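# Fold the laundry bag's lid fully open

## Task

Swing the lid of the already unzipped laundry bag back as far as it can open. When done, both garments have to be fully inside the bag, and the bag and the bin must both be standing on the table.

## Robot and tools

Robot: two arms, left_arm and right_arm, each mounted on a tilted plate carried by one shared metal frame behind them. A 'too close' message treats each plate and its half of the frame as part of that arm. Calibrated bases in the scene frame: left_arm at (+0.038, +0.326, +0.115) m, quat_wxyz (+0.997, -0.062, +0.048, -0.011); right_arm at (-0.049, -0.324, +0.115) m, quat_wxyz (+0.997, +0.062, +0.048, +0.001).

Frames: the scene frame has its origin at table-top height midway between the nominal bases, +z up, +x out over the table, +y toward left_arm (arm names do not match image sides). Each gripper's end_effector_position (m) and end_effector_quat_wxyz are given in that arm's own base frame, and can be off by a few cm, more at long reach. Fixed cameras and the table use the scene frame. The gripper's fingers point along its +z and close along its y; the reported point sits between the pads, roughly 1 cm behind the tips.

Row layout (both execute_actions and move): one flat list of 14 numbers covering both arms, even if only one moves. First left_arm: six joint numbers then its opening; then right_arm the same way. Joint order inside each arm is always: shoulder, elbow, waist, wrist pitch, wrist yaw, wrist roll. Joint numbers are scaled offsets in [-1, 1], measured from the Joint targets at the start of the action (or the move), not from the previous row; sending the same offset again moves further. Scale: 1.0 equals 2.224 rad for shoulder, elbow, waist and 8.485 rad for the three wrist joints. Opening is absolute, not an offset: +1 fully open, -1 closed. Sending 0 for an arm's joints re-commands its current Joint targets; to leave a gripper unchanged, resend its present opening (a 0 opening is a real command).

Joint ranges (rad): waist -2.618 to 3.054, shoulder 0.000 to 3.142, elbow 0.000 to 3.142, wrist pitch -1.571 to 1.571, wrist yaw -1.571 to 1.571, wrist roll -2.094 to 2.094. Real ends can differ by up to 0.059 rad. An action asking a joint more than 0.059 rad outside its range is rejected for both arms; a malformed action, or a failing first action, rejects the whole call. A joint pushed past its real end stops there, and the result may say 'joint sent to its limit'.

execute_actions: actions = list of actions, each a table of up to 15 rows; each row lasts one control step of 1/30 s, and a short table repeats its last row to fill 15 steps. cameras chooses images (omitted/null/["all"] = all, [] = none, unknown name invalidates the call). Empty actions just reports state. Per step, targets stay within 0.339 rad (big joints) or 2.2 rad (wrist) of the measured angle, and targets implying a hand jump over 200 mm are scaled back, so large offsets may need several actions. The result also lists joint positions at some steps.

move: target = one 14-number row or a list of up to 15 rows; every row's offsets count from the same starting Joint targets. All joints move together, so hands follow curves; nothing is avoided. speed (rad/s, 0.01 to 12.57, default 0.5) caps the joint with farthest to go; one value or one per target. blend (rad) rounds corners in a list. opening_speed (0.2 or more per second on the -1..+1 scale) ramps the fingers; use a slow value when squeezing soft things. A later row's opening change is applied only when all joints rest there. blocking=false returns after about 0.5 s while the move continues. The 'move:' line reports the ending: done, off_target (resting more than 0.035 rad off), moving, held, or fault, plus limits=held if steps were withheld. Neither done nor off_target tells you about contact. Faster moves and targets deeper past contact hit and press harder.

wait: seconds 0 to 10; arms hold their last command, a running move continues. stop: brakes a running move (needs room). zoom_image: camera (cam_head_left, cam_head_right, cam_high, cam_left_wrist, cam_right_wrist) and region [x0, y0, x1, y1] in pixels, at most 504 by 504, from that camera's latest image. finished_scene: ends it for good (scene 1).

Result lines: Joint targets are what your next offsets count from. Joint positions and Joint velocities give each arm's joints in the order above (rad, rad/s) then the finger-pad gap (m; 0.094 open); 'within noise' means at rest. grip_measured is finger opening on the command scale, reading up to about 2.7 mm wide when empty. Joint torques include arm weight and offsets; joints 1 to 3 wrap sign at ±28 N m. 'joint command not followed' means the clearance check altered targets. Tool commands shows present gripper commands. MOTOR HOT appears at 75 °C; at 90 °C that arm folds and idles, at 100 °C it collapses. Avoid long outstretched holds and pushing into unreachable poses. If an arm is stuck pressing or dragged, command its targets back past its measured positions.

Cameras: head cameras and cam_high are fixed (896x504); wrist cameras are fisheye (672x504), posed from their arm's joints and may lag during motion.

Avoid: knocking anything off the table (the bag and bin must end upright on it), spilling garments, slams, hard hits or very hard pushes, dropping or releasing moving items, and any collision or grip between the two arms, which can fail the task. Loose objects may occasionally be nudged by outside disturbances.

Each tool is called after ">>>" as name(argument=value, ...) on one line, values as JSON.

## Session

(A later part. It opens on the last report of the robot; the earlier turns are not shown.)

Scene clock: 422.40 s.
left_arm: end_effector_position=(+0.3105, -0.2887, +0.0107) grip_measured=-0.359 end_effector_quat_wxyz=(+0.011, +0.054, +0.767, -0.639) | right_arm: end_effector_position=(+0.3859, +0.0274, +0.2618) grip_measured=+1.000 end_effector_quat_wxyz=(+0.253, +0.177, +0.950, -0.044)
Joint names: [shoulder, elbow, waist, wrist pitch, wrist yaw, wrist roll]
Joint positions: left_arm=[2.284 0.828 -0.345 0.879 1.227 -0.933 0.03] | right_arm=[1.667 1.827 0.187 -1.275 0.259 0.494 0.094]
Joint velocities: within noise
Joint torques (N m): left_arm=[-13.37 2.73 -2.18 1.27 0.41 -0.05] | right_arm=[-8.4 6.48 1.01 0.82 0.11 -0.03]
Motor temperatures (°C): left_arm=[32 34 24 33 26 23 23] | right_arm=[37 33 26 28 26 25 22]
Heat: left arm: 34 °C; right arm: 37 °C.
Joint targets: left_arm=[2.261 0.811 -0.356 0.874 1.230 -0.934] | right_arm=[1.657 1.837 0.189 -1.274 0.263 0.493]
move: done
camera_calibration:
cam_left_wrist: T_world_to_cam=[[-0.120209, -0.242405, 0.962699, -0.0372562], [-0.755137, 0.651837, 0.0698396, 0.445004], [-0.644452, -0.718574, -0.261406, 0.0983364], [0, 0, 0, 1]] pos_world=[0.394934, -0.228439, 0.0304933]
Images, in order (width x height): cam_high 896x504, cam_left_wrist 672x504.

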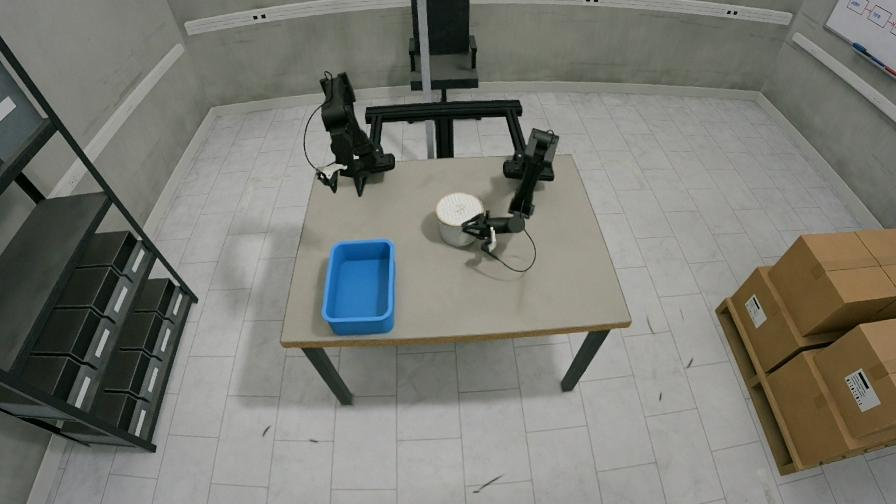

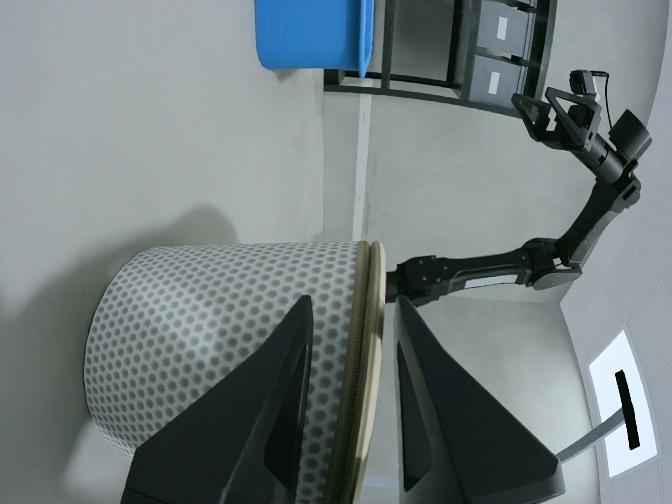

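>>> move(target=[-0.0207,0,0,-0.004,0,0,-0.36,0,0,0,0,0,0,1], speed=0.15, cameras=["cam_left_wrist","cam_high"])

>>> zoom_image(camera="cam_left_wrist", region=[280, 220, 440, 380])

Scene clock: 440.70 s.
left_arm: end_effector_position=(+0.3136, -0.2897, +0.0247) grip_measured=-0.359 end_effector_quat_wxyz=(+0.021, +0.061, +0.765, -0.641) | right_arm: end_effector_position=(+0.3859, +0.0274, +0.2618) grip_measured=+1.000 end_effector_quat_wxyz=(+0.253, +0.177, +0.950, -0.044)
Joint names: [shoulder, elbow, waist, wrist pitch, wrist yaw, wrist roll]
Joint positions: left_arm=[2.241 0.828 -0.345 0.861 1.226 -0.934 0.03] | right_arm=[1.667 1.827 0.187 -1.275 0.259 0.494 0.094]
Joint velocities: within noise
Joint torques (N m): left_arm=[-13.29 3.03 -2.03 1.17 0.41 -0.03] | right_arm=[-8.42 6.48 1.02 0.82 0.1 -0.02]
Motor temperatures (°C): left_arm=[35 34 24 33 26 23 23] | right_arm=[37 33 26 28 26 25 22]
Heat: left arm: 35 °C; right arm: 37 °C.
Joint targets: left_arm=[2.215 0.811 -0.355 0.840 1.230 -0.934] | right_arm=[1.657 1.837 0.189 -1.274 0.263 0.493]
move: done
camera_calibration:
cam_left_wrist: T_world_to_cam=[[-0.142148, -0.234878, 0.961575, -0.0415276], [-0.757254, 0.651415, 0.0471739, 0.448203], [-0.637464, -0.72145, -0.27046, 0.10046], [0, 0, 0, 1]] pos_world=[0.39754, -0.229243, 0.0459588]
Images, in order (width x height): cam_high 896x504, cam_left_wrist 672x504.

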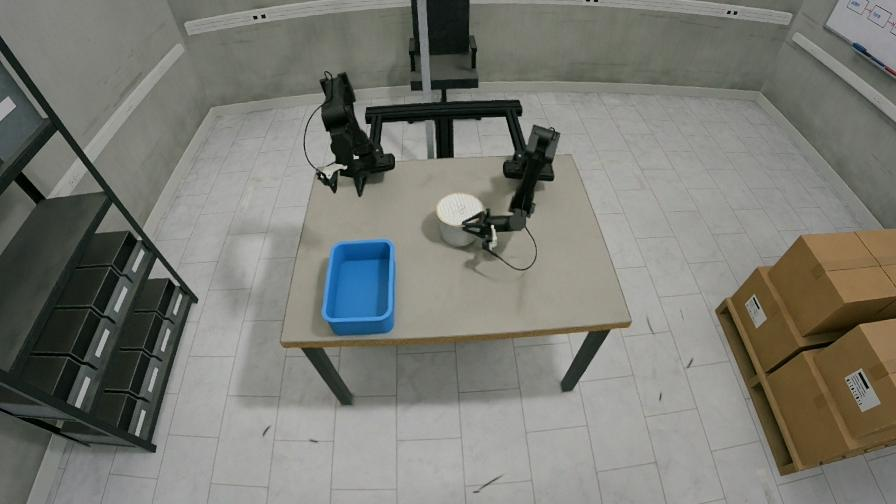

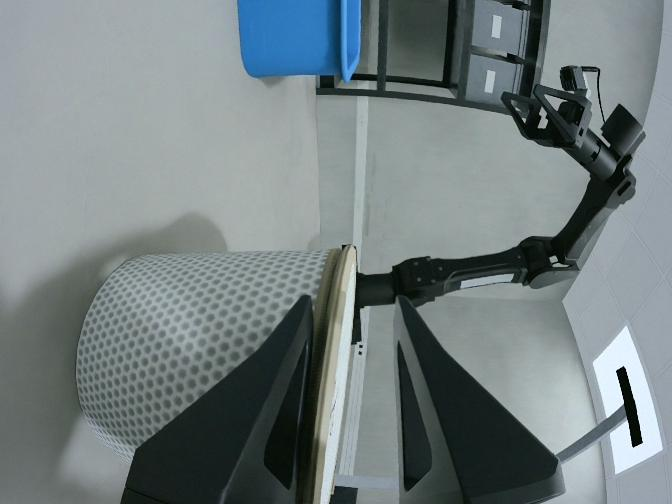

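Scaled by 3.150 from the camera's 672x504 image, which has a finer 960x720 frame.

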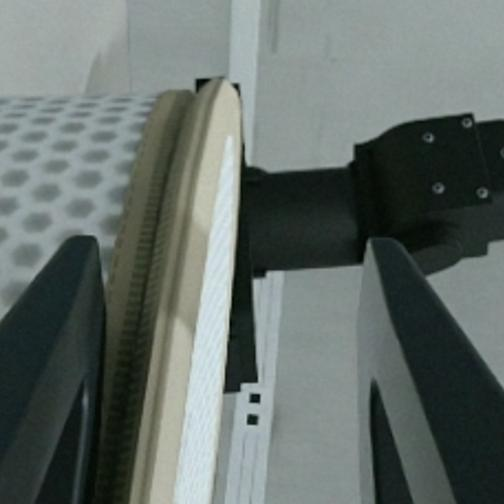

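>>> move(target=[-0.0225,0,0,-0.003,0,0,-0.36,0,0,0,0,0,0,1], speed=0.15, cameras=["cam_left_wrist","cam_high"])

>>> zoom_image(camera="cam_left_wrist", region=[280, 220, 440, 380])

>>> zoom_image(camera="cam_high", region=[420, 180, 510, 260])

Scene clock: 454.67 s.
left_arm: end_effector_position=(+0.3160, -0.2906, +0.0403) grip_measured=-0.359 end_effector_quat_wxyz=(+0.029, +0.068, +0.762, -0.643) | right_arm: end_effector_position=(+0.3859, +0.0274, +0.2618) grip_measured=+1.000 end_effector_quat_wxyz=(+0.253, +0.177, +0.950, -0.044)
Joint names: [shoulder, elbow, waist, wrist pitch, wrist yaw, wrist roll]
Joint positions: left_arm=[2.191 0.828 -0.345 0.835 1.226 -0.935 0.03] | right_arm=[1.667 1.827 0.187 -1.275 0.259 0.494 0.094]
Joint velocities: within noise
Joint torques (N m): left_arm=[-13.5 3.19 -2.13 1.14 0.43 0] | right_arm=[-8.4 6.48 1.01 0.82 0.11 -0.03]
Motor temperatures (°C): left_arm=[34 34 24 33 26 23 23] | right_arm=[37 33 26 28 26 25 22]
Heat: left arm: 34 °C; right arm: 37 °C.
Joint targets: left_arm=[2.165 0.811 -0.355 0.815 1.230 -0.934] | right_arm=[1.657 1.837 0.189 -1.274 0.263 0.493]
move: done
camera_calibration:
cam_left_wrist: T_world_to_cam=[[-0.162826, -0.227302, 0.960115, -0.0476434], [-0.758085, 0.651649, 0.0257104, 0.451042], [-0.631502, -0.723662, -0.27842, 0.103369], [0, 0, 0, 1]] pos_world=[0.399448, -0.229946, 0.0629266]
Images, in order (width x height): cam_high 896x504, cam_left_wrist 672x504.

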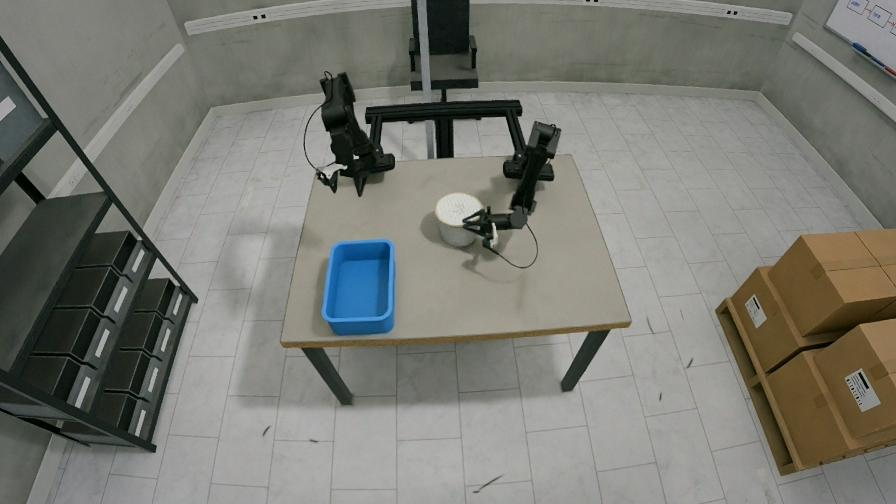

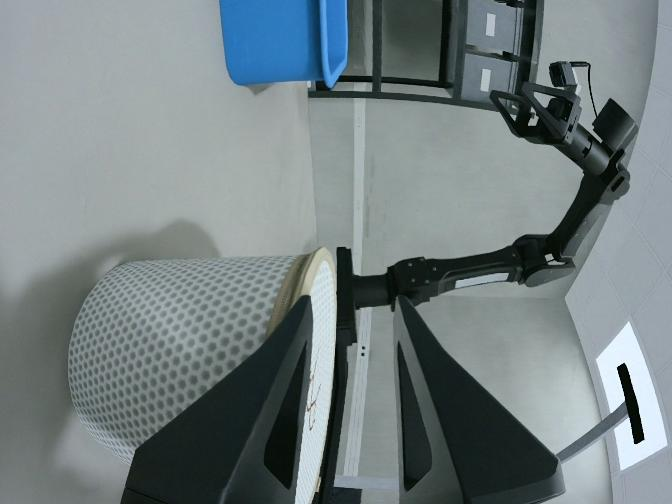

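Scaled by 3.150 from the camera's 672x504 image, which has a finer 960x720 frame.

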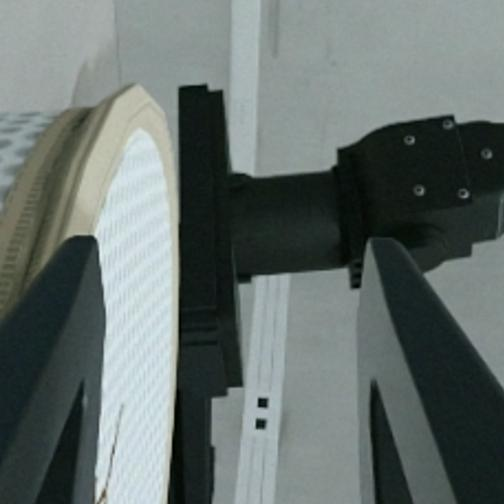

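Scaled by 5.600 from the camera's 896x504 image, which has a finer 1280x720 frame.

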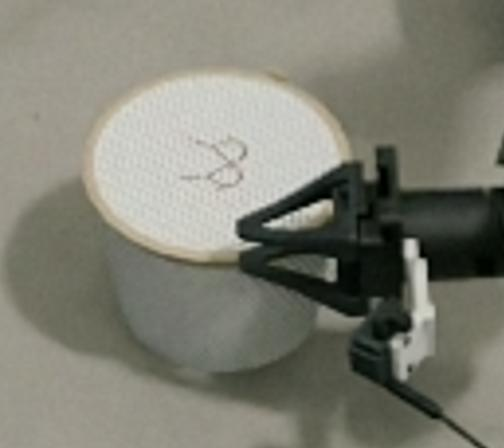

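>>> move(target=[[0.0436,0,0,0.0065,0,0,-0.36,0,0,0,0,0,0,1],[0.0436,-0.0247,-0.0063,0.0136,-0.0013,-0.0029,-0.36,0,0,0,0,0,0,1]], speed=0.15, cameras=["cam_left_wrist","cam_high"])

>>> zoom_image(camera="cam_left_wrist", region=[280, 220, 440, 380])

>>> zoom_image(camera="cam_high", region=[420, 180, 510, 260])

Scene clock: 476.80 s.
left_arm: end_effector_position=(+0.3000, -0.2901, +0.0228) grip_measured=-0.359 end_effector_quat_wxyz=(+0.018, +0.060, +0.765, -0.641) | right_arm: end_effector_position=(+0.3859, +0.0274, +0.2618) grip_measured=+1.000 end_effector_quat_wxyz=(+0.253, +0.177, +0.950, -0.044)
Joint names: [shoulder, elbow, waist, wrist pitch, wrist yaw, wrist roll]
Joint positions: left_arm=[2.232 0.773 -0.359 0.926 1.216 -0.958 0.03] | right_arm=[1.667 1.827 0.187 -1.275 0.259 0.494 0.094]
Joint velocities: within noise
Joint torques (N m): left_arm=[-7.88 2.84 -1.95 1.4 0.39 -0.04] | right_arm=[-8.4 6.48 1.02 0.82 0.11 -0.02]
Motor temperatures (°C): left_arm=[32 33 24 32 26 23 23] | right_arm=[37 33 26 28 26 25 22]
Heat: left arm: 33 °C; right arm: 37 °C.
Joint targets: left_arm=[2.262 0.756 -0.369 0.930 1.219 -0.959] | right_arm=[1.657 1.837 0.189 -1.274 0.263 0.493]
move: done
camera_calibration:
cam_left_wrist: T_world_to_cam=[[-0.137749, -0.234472, 0.962314, -0.0429724], [-0.755861, 0.652755, 0.0508498, 0.4381], [-0.640078, -0.720371, -0.267144, 0.0920454], [0, 0, 0, 1]] pos_world=[0.38414, -0.229741, 0.043665]
Images, in order (width x height): cam_high 896x504, cam_left_wrist 672x504.

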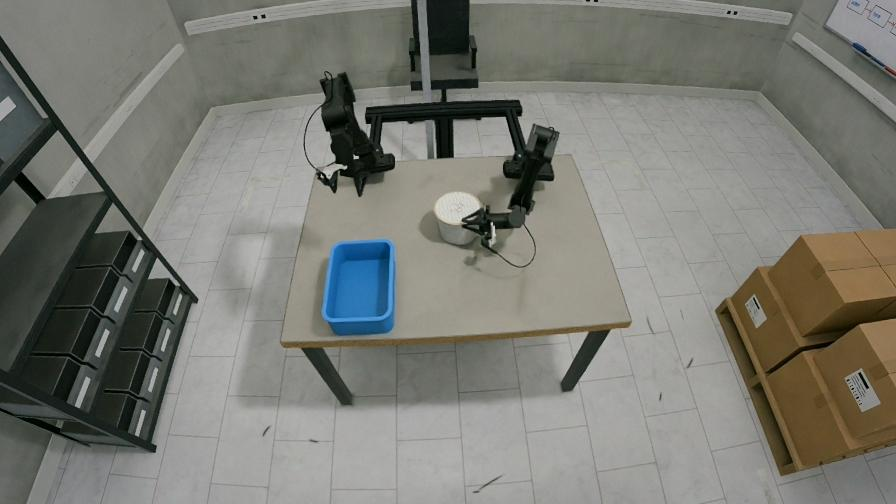

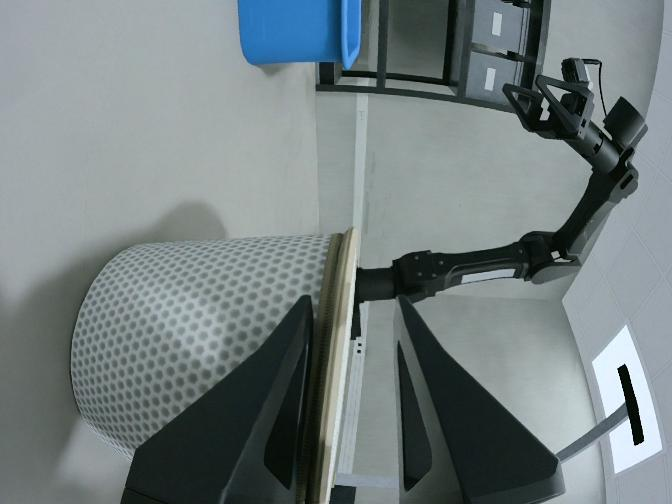

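Scaled by 3.150 from the camera's 672x504 image, which has a finer 960x720 frame.

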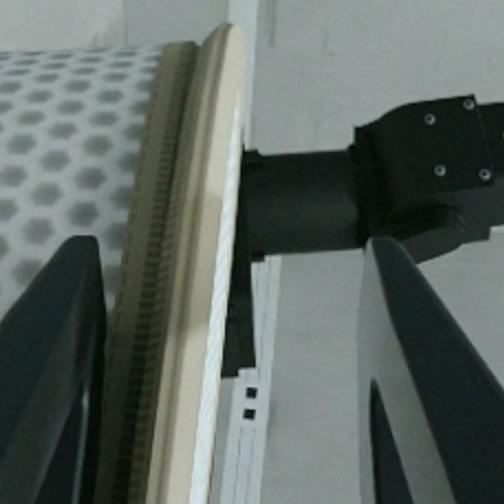

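Scaled by 5.600 from the camera's 896x504 image, which has a finer 1280x720 frame.

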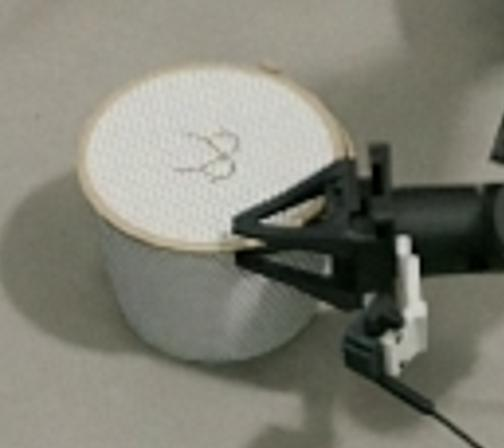

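>>> move(target=[0,0,0,0,0,0,-0.88,0,0,0,0,0,0,1], opening_speed=0.3, cameras=["cam_left_wrist","cam_high"])

>>> zoom_image(camera="cam_left_wrist", region=[280, 220, 440, 380])

>>> zoom_image(camera="cam_high", region=[420, 180, 510, 260])

Scene clock: 488.57 s.
left_arm: end_effector_position=(+0.3005, -0.2902, +0.0235) grip_measured=-0.878 end_effector_quat_wxyz=(+0.020, +0.061, +0.764, -0.642) | right_arm: end_effector_position=(+0.3859, +0.0274, +0.2618) grip_measured=+1.000 end_effector_quat_wxyz=(+0.253, +0.177, +0.950, -0.044)
Joint names: [shoulder, elbow, waist, wrist pitch, wrist yaw, wrist roll]
Joint positions: left_arm=[2.232 0.773 -0.359 0.932 1.215 -0.959 0.006] | right_arm=[1.667 1.827 0.187 -1.275 0.259 0.494 0.094]
Joint velocities: within noise
Joint torques (N m): left_arm=[-7.75 2.59 -2.03 1.38 0.36 -0.04] | right_arm=[-8.4 6.46 1.01 0.82 0.11 -0.03]
Motor temperatures (°C): left_arm=[30 33 24 33 26 23 23] | right_arm=[37 33 26 28 26 25 22]
Heat: left arm: 33 °C; right arm: 37 °C.
Joint targets: left_arm=[2.262 0.756 -0.369 0.930 1.219 -0.959] | right_arm=[1.657 1.837 0.189 -1.274 0.263 0.493]
move: done
camera_calibration:
cam_left_wrist: T_world_to_cam=[[-0.142127, -0.232978, 0.96204, -0.0417379], [-0.756652, 0.652186, 0.0461565, 0.438742], [-0.638183, -0.72137, -0.268976, 0.091663], [0, 0, 0, 1]] pos_world=[0.384541, -0.229743, 0.0445579]
Images, in order (width x height): cam_high 896x504, cam_left_wrist 672x504.

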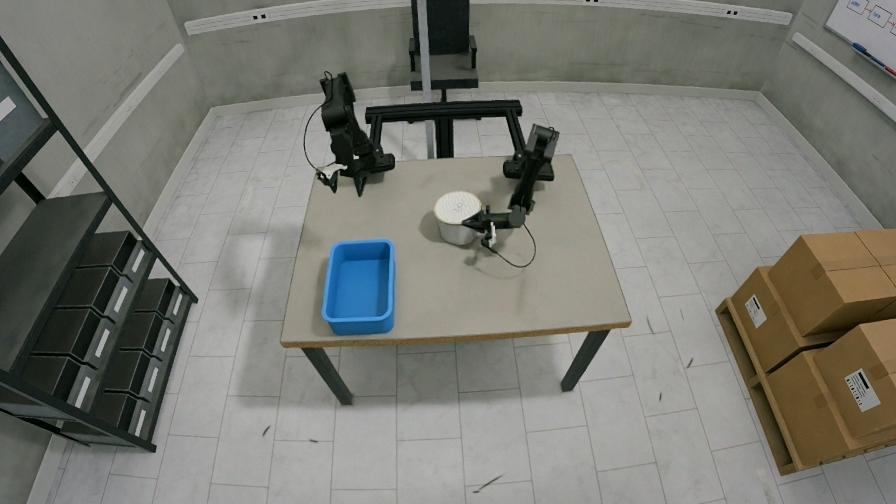

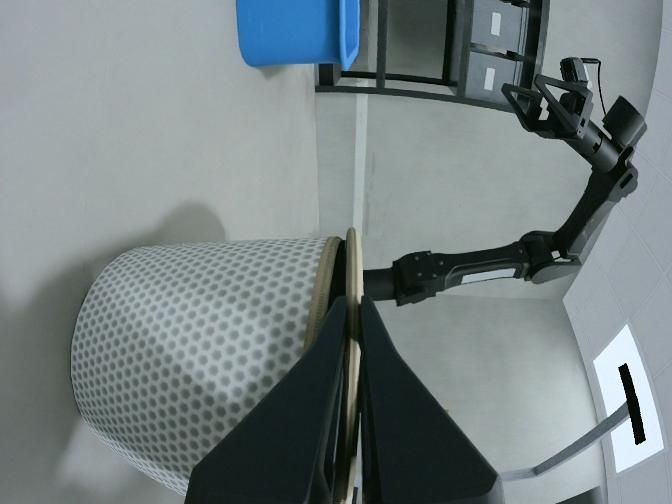

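Scaled by 3.150 from the camera's 672x504 image, which has a finer 960x720 frame.

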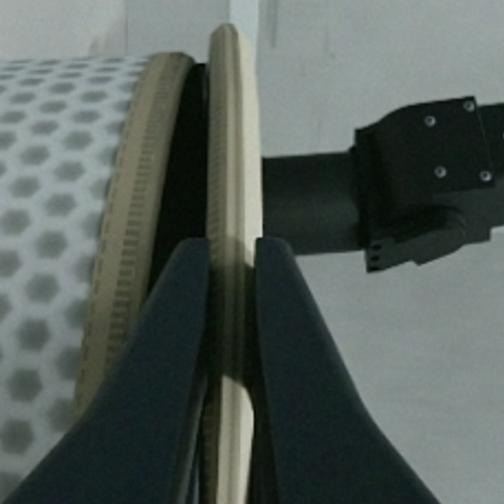

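Scaled by 5.600 from the camera's 896x504 image, which has a finer 1280x720 frame.

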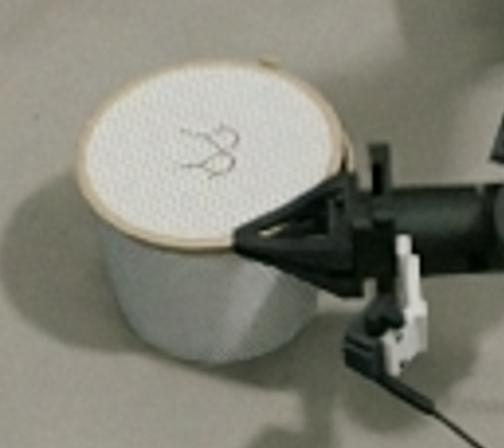

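>>> move(target=[-0.1515,-0.0351,-0.0216,-0.0171,-0.0051,0.0370,-0.90,0,0,0,0,0,0,1], speed=0.2, cameras=["cam_left_wrist","cam_high","cam_head_left"])

>>> zoom_image(camera="cam_high", region=[420, 160, 530, 260])

Scene clock: 527.13 s.
left_arm: end_effector_position=(+0.2815, -0.2996, +0.0902) grip_measured=-0.899 end_effector_quat_wxyz=(+0.145, +0.206, +0.736, -0.629) | right_arm: end_effector_position=(+0.3859, +0.0274, +0.2618) grip_measured=+1.000 end_effector_quat_wxyz=(+0.253, +0.177, +0.950, -0.044)
Joint names: [shoulder, elbow, waist, wrist pitch, wrist yaw, wrist roll]
Joint positions: left_arm=[1.949 0.699 -0.408 0.805 1.174 -0.656 0.005] | right_arm=[1.667 1.827 0.187 -1.275 0.259 0.494 0.094]
Joint velocities: left_arm=[0.002 -0.007 -0.002 0.037 0.007 0.037 0.007] | right_arm=[within noise]
Joint torques (N m): left_arm=[-11.66 3.71 -1.69 1.28 0.32 0.13] | right_arm=[-8.42 6.48 1.01 0.82 0.11 -0.03]
Motor temperatures (°C): left_arm=[29 33 24 34 26 23 23] | right_arm=[37 33 26 28 26 25 22]
Heat: left arm: 34 °C; right arm: 37 °C.
Joint targets: left_arm=[1.925 0.678 -0.417 0.785 1.176 -0.645] | right_arm=[1.657 1.837 0.189 -1.274 0.263 0.493]
move: done
camera_calibration:
cam_left_wrist: T_world_to_cam=[[-0.504366, -0.187823, 0.842815, 0.015341], [-0.673934, 0.69584, -0.248233, 0.443772], [-0.539841, -0.693202, -0.477538, 0.0902017], [0, 0, 0, 1]] pos_world=[0.355505, -0.243385, 0.140304]
Images, in order (width x height): cam_head_left 896x504, cam_high 896x504, cam_left_wrist 672x504.

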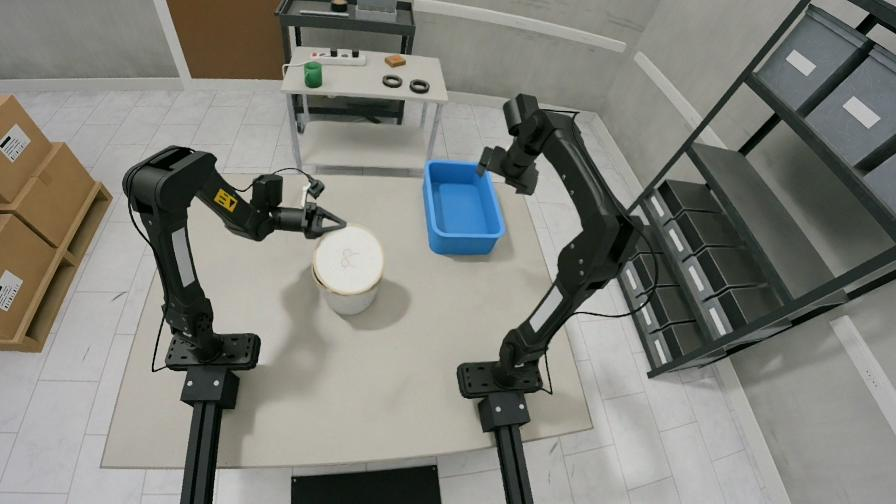

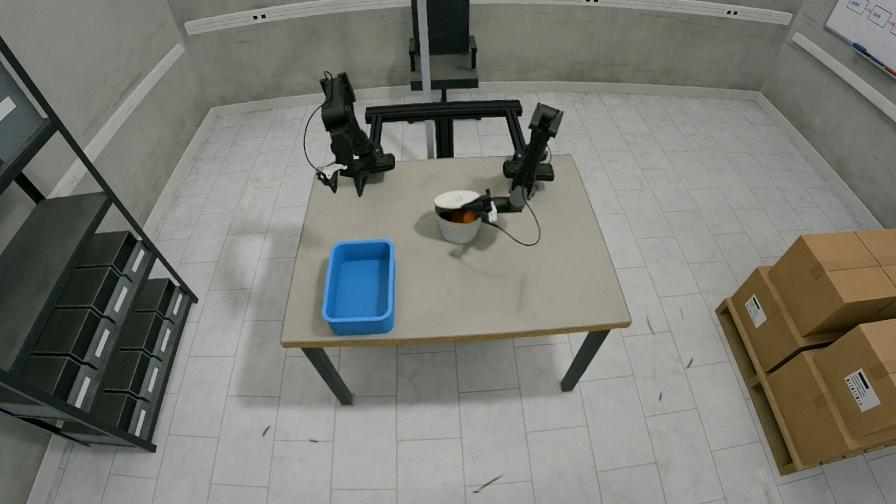

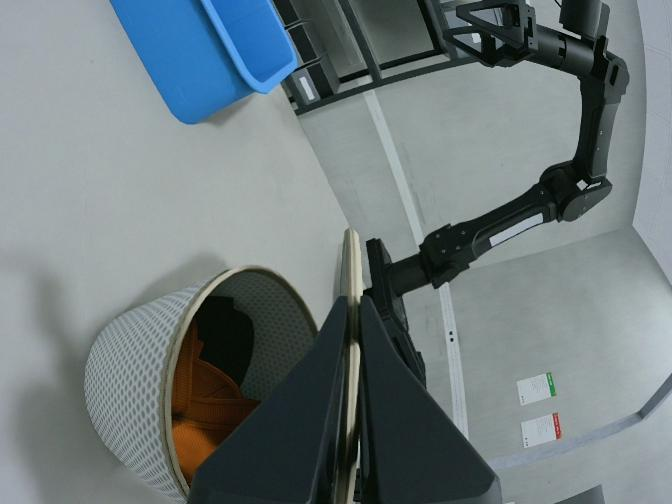

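Scaled by 4.582 from the camera's 896x504 image, which has a finer 1280x720 frame.

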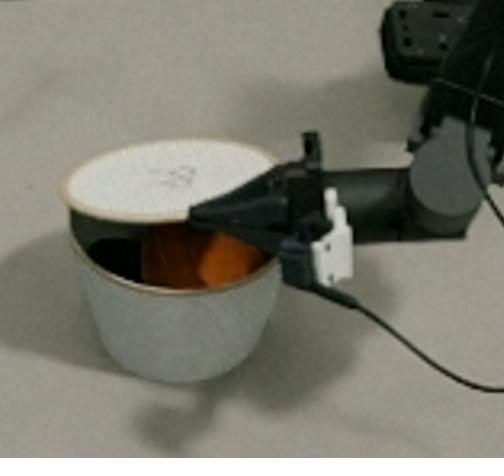

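>>> move(target=[-0.1695,-0.0872,-0.0612,-0.0100,-0.0145,0.0501,-0.90,0,0,0,0,0,0,1], speed=0.25, cameras=["cam_left_wrist","cam_high","cam_head_right"])

>>> zoom_image(camera="cam_high", region=[410, 150, 540, 260])

Scene clock: 556.97 s.
left_arm: end_effector_position=(+0.2112, -0.3083, +0.1451) grip_measured=-0.898 end_effector_quat_wxyz=(+0.306, +0.397, +0.652, -0.569) | right_arm: end_effector_position=(+0.3859, +0.0274, +0.2618) grip_measured=+1.000 end_effector_quat_wxyz=(+0.253, +0.177, +0.950, -0.044)
Joint names: [shoulder, elbow, waist, wrist pitch, wrist yaw, wrist roll]
Joint positions: left_arm=[1.569 0.507 -0.545 0.721 1.055 -0.231 0.005] | right_arm=[1.667 1.827 0.187 -1.275 0.259 0.494 0.094]
Joint velocities: within noise
Joint torques (N m): left_arm=[-8.61 5.12 -1.32 1.37 0.32 0.11] | right_arm=[-8.4 6.46 1.02 0.82 0.11 -0.03]
Motor temperatures (°C): left_arm=[31 33 24 34 26 23 24] | right_arm=[37 33 25 28 26 25 22]
Heat: left arm: 34 °C; right arm: 37 °C.
Joint targets: left_arm=[1.548 0.484 -0.553 0.701 1.053 -0.220] | right_arm=[1.657 1.837 0.189 -1.274 0.263 0.493]
move: done
camera_calibration:
cam_left_wrist: T_world_to_cam=[[-0.87687, -0.0996524, 0.470285, 0.0919676], [-0.382683, 0.736783, -0.557409, 0.41198], [-0.29095, -0.668746, -0.684198, 0.0574649], [0, 0, 0, 1]] pos_world=[0.255021, -0.255945, 0.225708]
Images, in order (width x height): cam_head_right 896x504, cam_high 896x504, cam_left_wrist 672x504.

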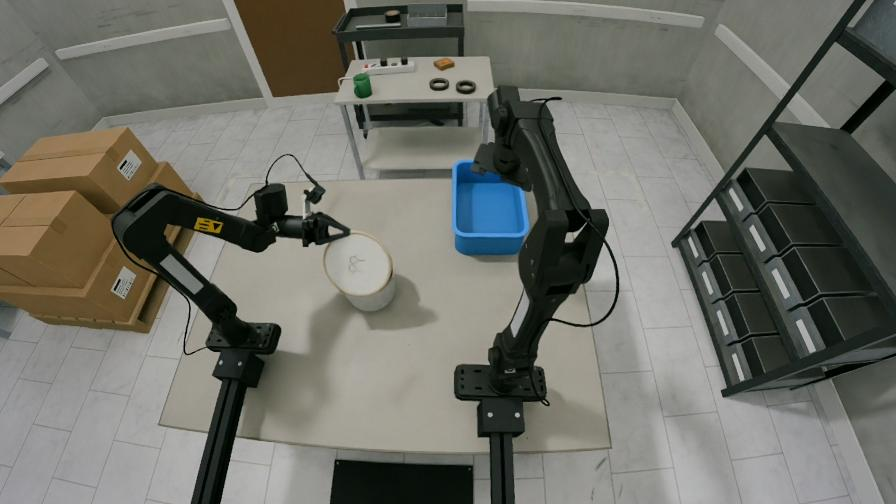

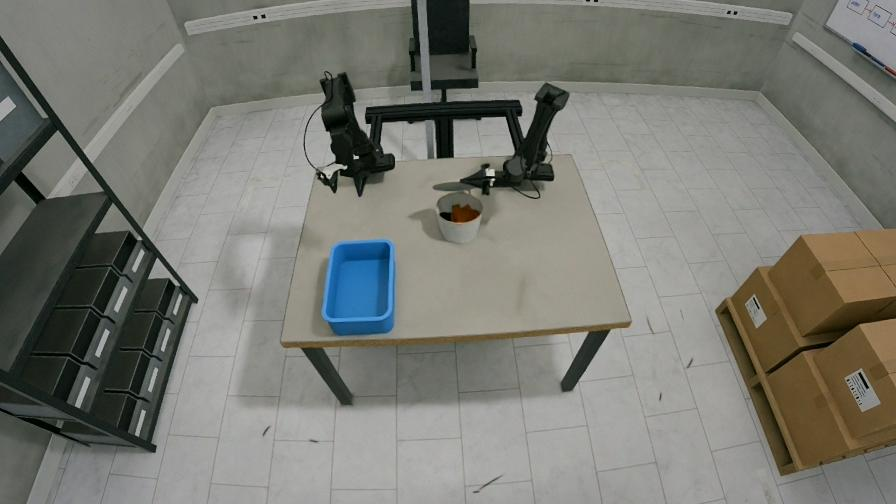

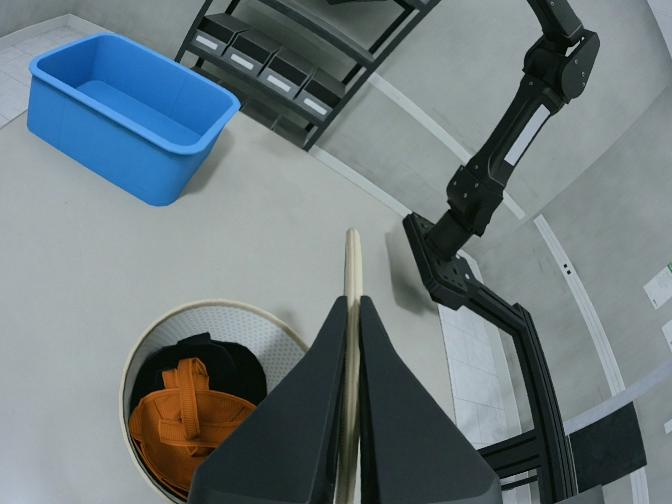

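Scaled by 3.877 from the camera's 896x504 image, which has a finer 1280x720 frame.

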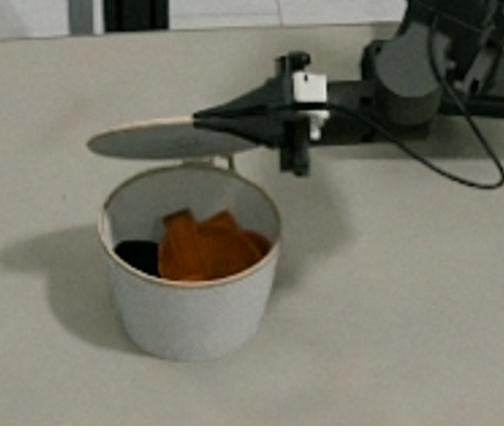

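>>> move(target=[-0.1628,-0.1097,-0.1263,-0.0011,-0.0318,0.0572,-0.90,0,0,0,0,0,0,1], speed=0.25, cameras=["cam_left_wrist","cam_high","cam_head_right"])

>>> zoom_image(camera="cam_high", region=[410, 150, 540, 260])

>>> zoom_image(camera="cam_head_right", region=[270, 200, 430, 330])

Scene clock: 581.33 s.
left_arm: end_effector_position=(+0.1162, -0.3130, +0.1618) grip_measured=-0.893 end_effector_quat_wxyz=(+0.469, +0.578, +0.491, -0.453) | right_arm: end_effector_position=(+0.3859, +0.0274, +0.2618) grip_measured=+1.000 end_effector_quat_wxyz=(+0.253, +0.177, +0.950, -0.044)
Joint names: [shoulder, elbow, waist, wrist pitch, wrist yaw, wrist roll]
Joint positions: left_arm=[1.2 0.267 -0.828 0.719 0.794 0.253 0.005] | right_arm=[1.667 1.827 0.187 -1.275 0.259 0.494 0.094]
Joint velocities: left_arm=[0.002 -0.002 -0.017 -0.022 0.007 -0.037 0.005] | right_arm=[within noise]
Joint torques (N m): left_arm=[-4.67 5.79 -0.9 1.47 -0.02 0.1] | right_arm=[-8.4 6.48 1.02 0.82 0.11 -0.03]
Motor temperatures (°C): left_arm=[29 33 24 34 26 23 24] | right_arm=[37 33 25 28 26 25 22]
Heat: left arm: 34 °C; right arm: 37 °C.
Joint targets: left_arm=[1.186 0.240 -0.835 0.691 0.783 0.266] | right_arm=[1.657 1.837 0.189 -1.274 0.263 0.493]
move: done
camera_calibration:
cam_left_wrist: T_world_to_cam=[[-0.991909, 0.0135787, -0.126225, 0.145585], [0.0973638, 0.719417, -0.68772, 0.348316], [0.0814698, -0.694445, -0.714919, -0.00828409], [0, 0, 0, 1]] pos_world=[0.111168, -0.258314, 0.251998]
Images, in order (width x height): cam_head_right 896x504, cam_high 896x504, cam_left_wrist 672x504.

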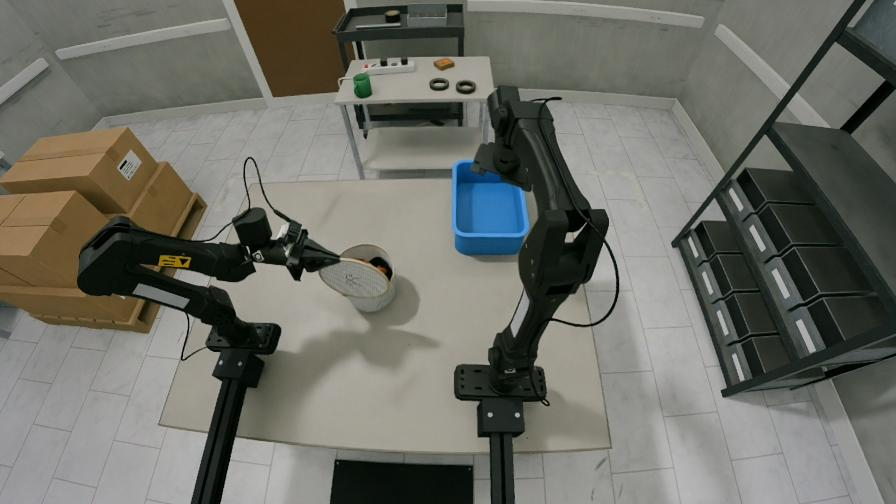

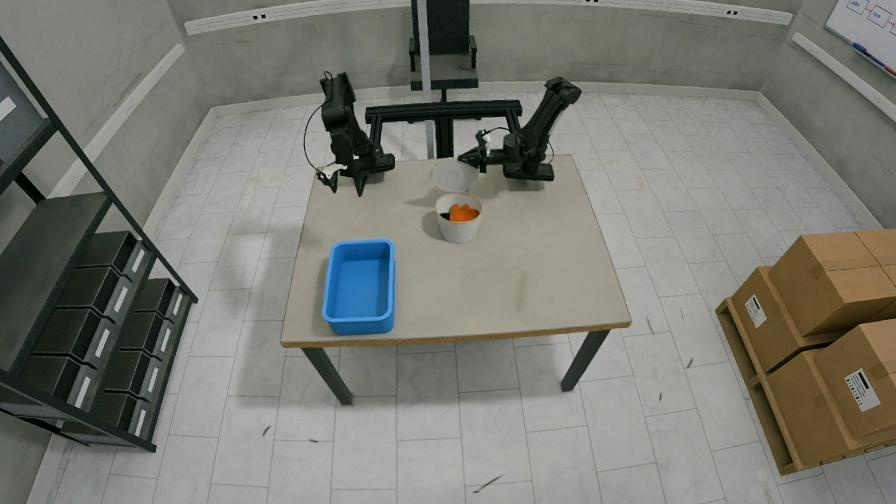

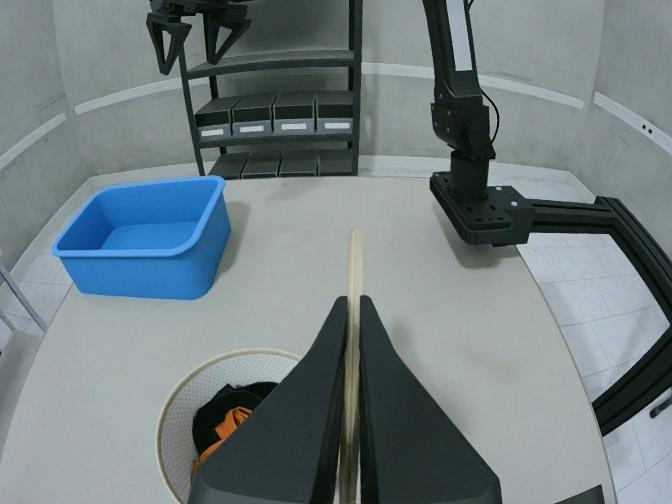

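Scaled by 3.877 from the camera's 896x504 image, which has a finer 1280x720 frame.

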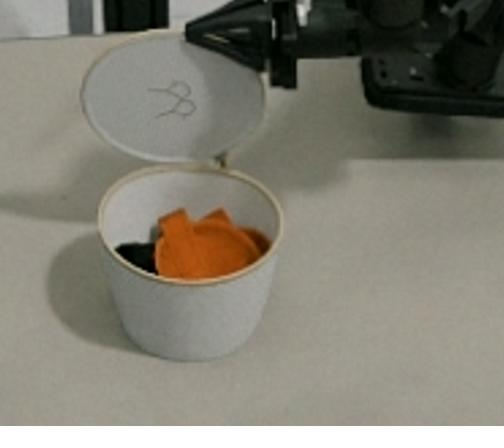

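Scaled by 3.150 from the camera's 896x504 image, which has a finer 1280x720 frame.

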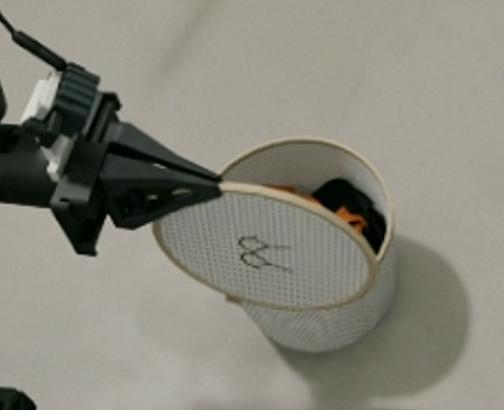

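>>> move(target=[[0,0,0,0,0,0,-0.5,0,0,0,0,0,0,1],[-0.1255,0.0665,-0.1812,-0.0779,-0.0766,0.0289,-0.5,0,0,0,0,0,0,1]], speed=0.3, opening_speed=0.4, cameras=["cam_left_wrist","cam_high","cam_head_right"])

>>> zoom_image(camera="cam_high", region=[410, 150, 540, 260])

>>> zoom_image(camera="cam_head_right", region=[270, 200, 430, 330])

Scene clock: 648.97 s.
left_arm: end_effector_position=(+0.0831, -0.3041, +0.1271) grip_measured=-0.501 end_effector_quat_wxyz=(+0.450, +0.679, +0.530, -0.234) | right_arm: end_effector_position=(+0.3859, +0.0274, +0.2618) grip_measured=+1.000 end_effector_quat_wxyz=(+0.253, +0.177, +0.950, -0.044)
Joint names: [shoulder, elbow, waist, wrist pitch, wrist yaw, wrist roll]
Joint positions: left_arm=[0.92 0.355 -1.23 0.054 0.137 0.506 0.023] | right_arm=[1.667 1.827 0.187 -1.275 0.259 0.494 0.094]
Joint velocities: within noise
Joint torques (N m): left_arm=[-2.88 12.89 -0.84 1.62 0.08 0.06] | right_arm=[-8.4 6.46 1.01 0.82 0.11 -0.03]
Motor temperatures (°C): left_arm=[27 33 23 34 26 23 24] | right_arm=[37 33 25 28 26 25 22]
Heat: left arm: 34 °C; right arm: 37 °C.
Joint targets: left_arm=[0.907 0.388 -1.238 0.030 0.133 0.511] | right_arm=[1.657 1.837 0.189 -1.274 0.263 0.493]
move: done
camera_calibration:
cam_left_wrist: T_world_to_cam=[[-0.911476, -0.0162878, -0.411031, 0.12873], [0.13659, 0.930538, -0.339767, 0.337916], [0.388014, -0.365832, -0.845938, 0.0668838], [0, 0, 0, 1]] pos_world=[0.0452265, -0.287879, 0.224304]
Images, in order (width x height): cam_head_right 896x504, cam_high 896x504, cam_left_wrist 672x504.

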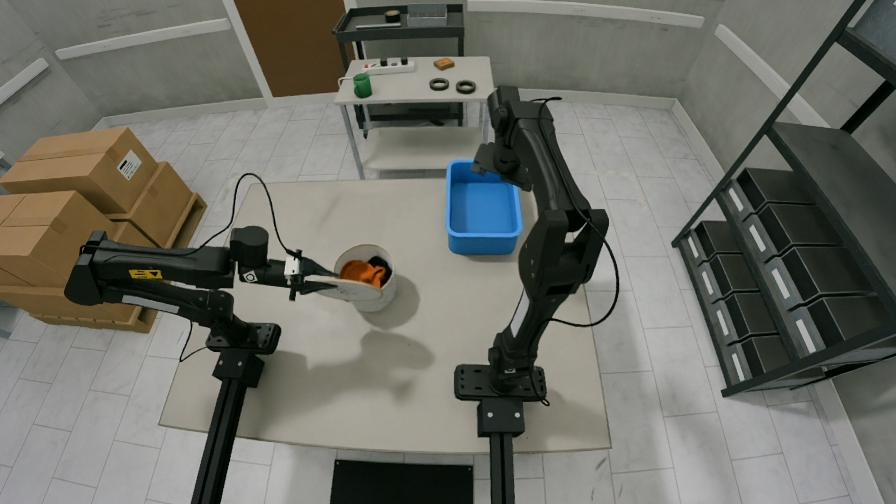

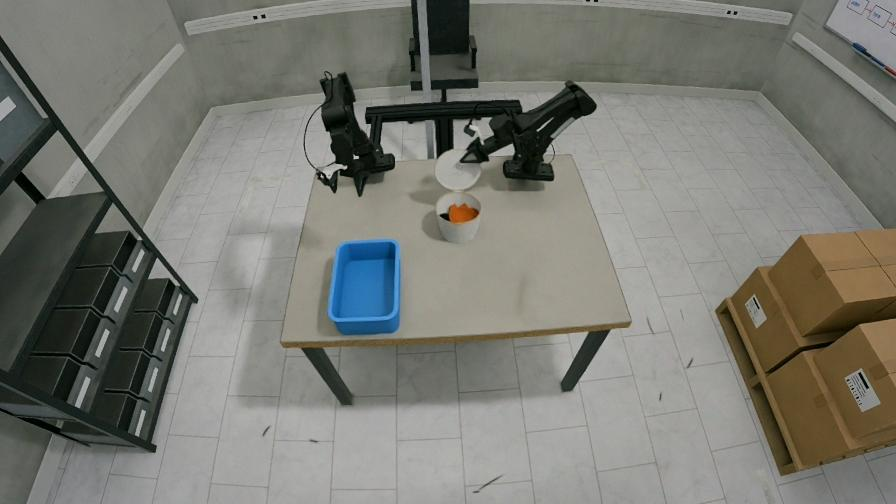

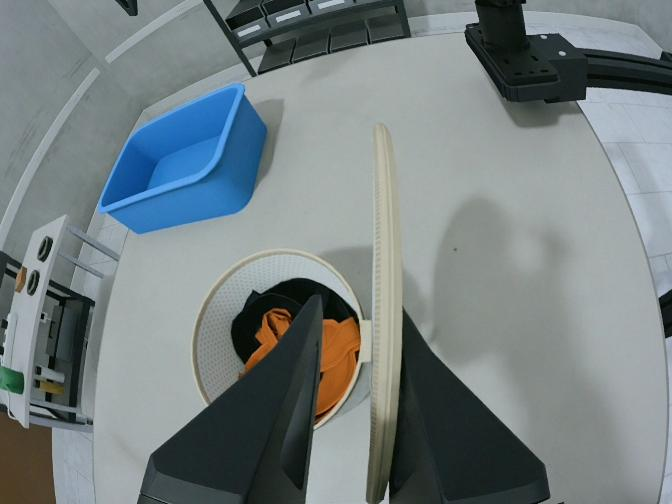

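Scaled by 3.877 from the camera's 896x504 image, which has a finer 1280x720 frame.

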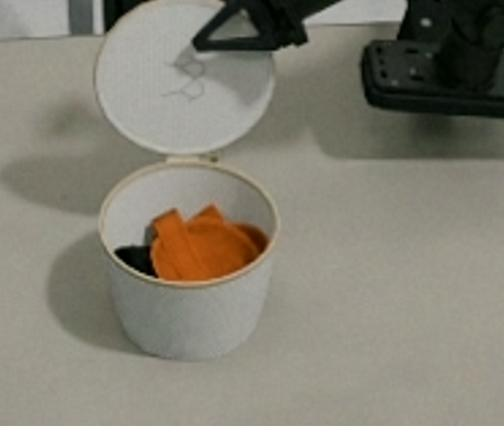

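Scaled by 3.150 from the camera's 896x504 image, which has a finer 1280x720 frame.

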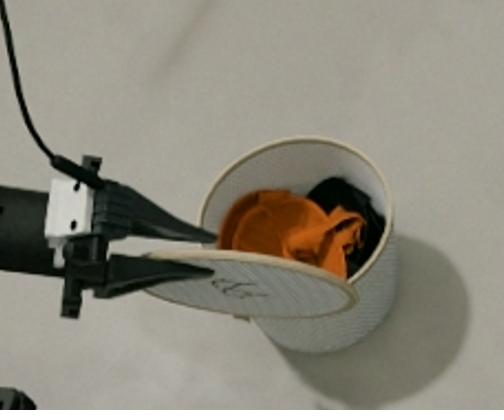

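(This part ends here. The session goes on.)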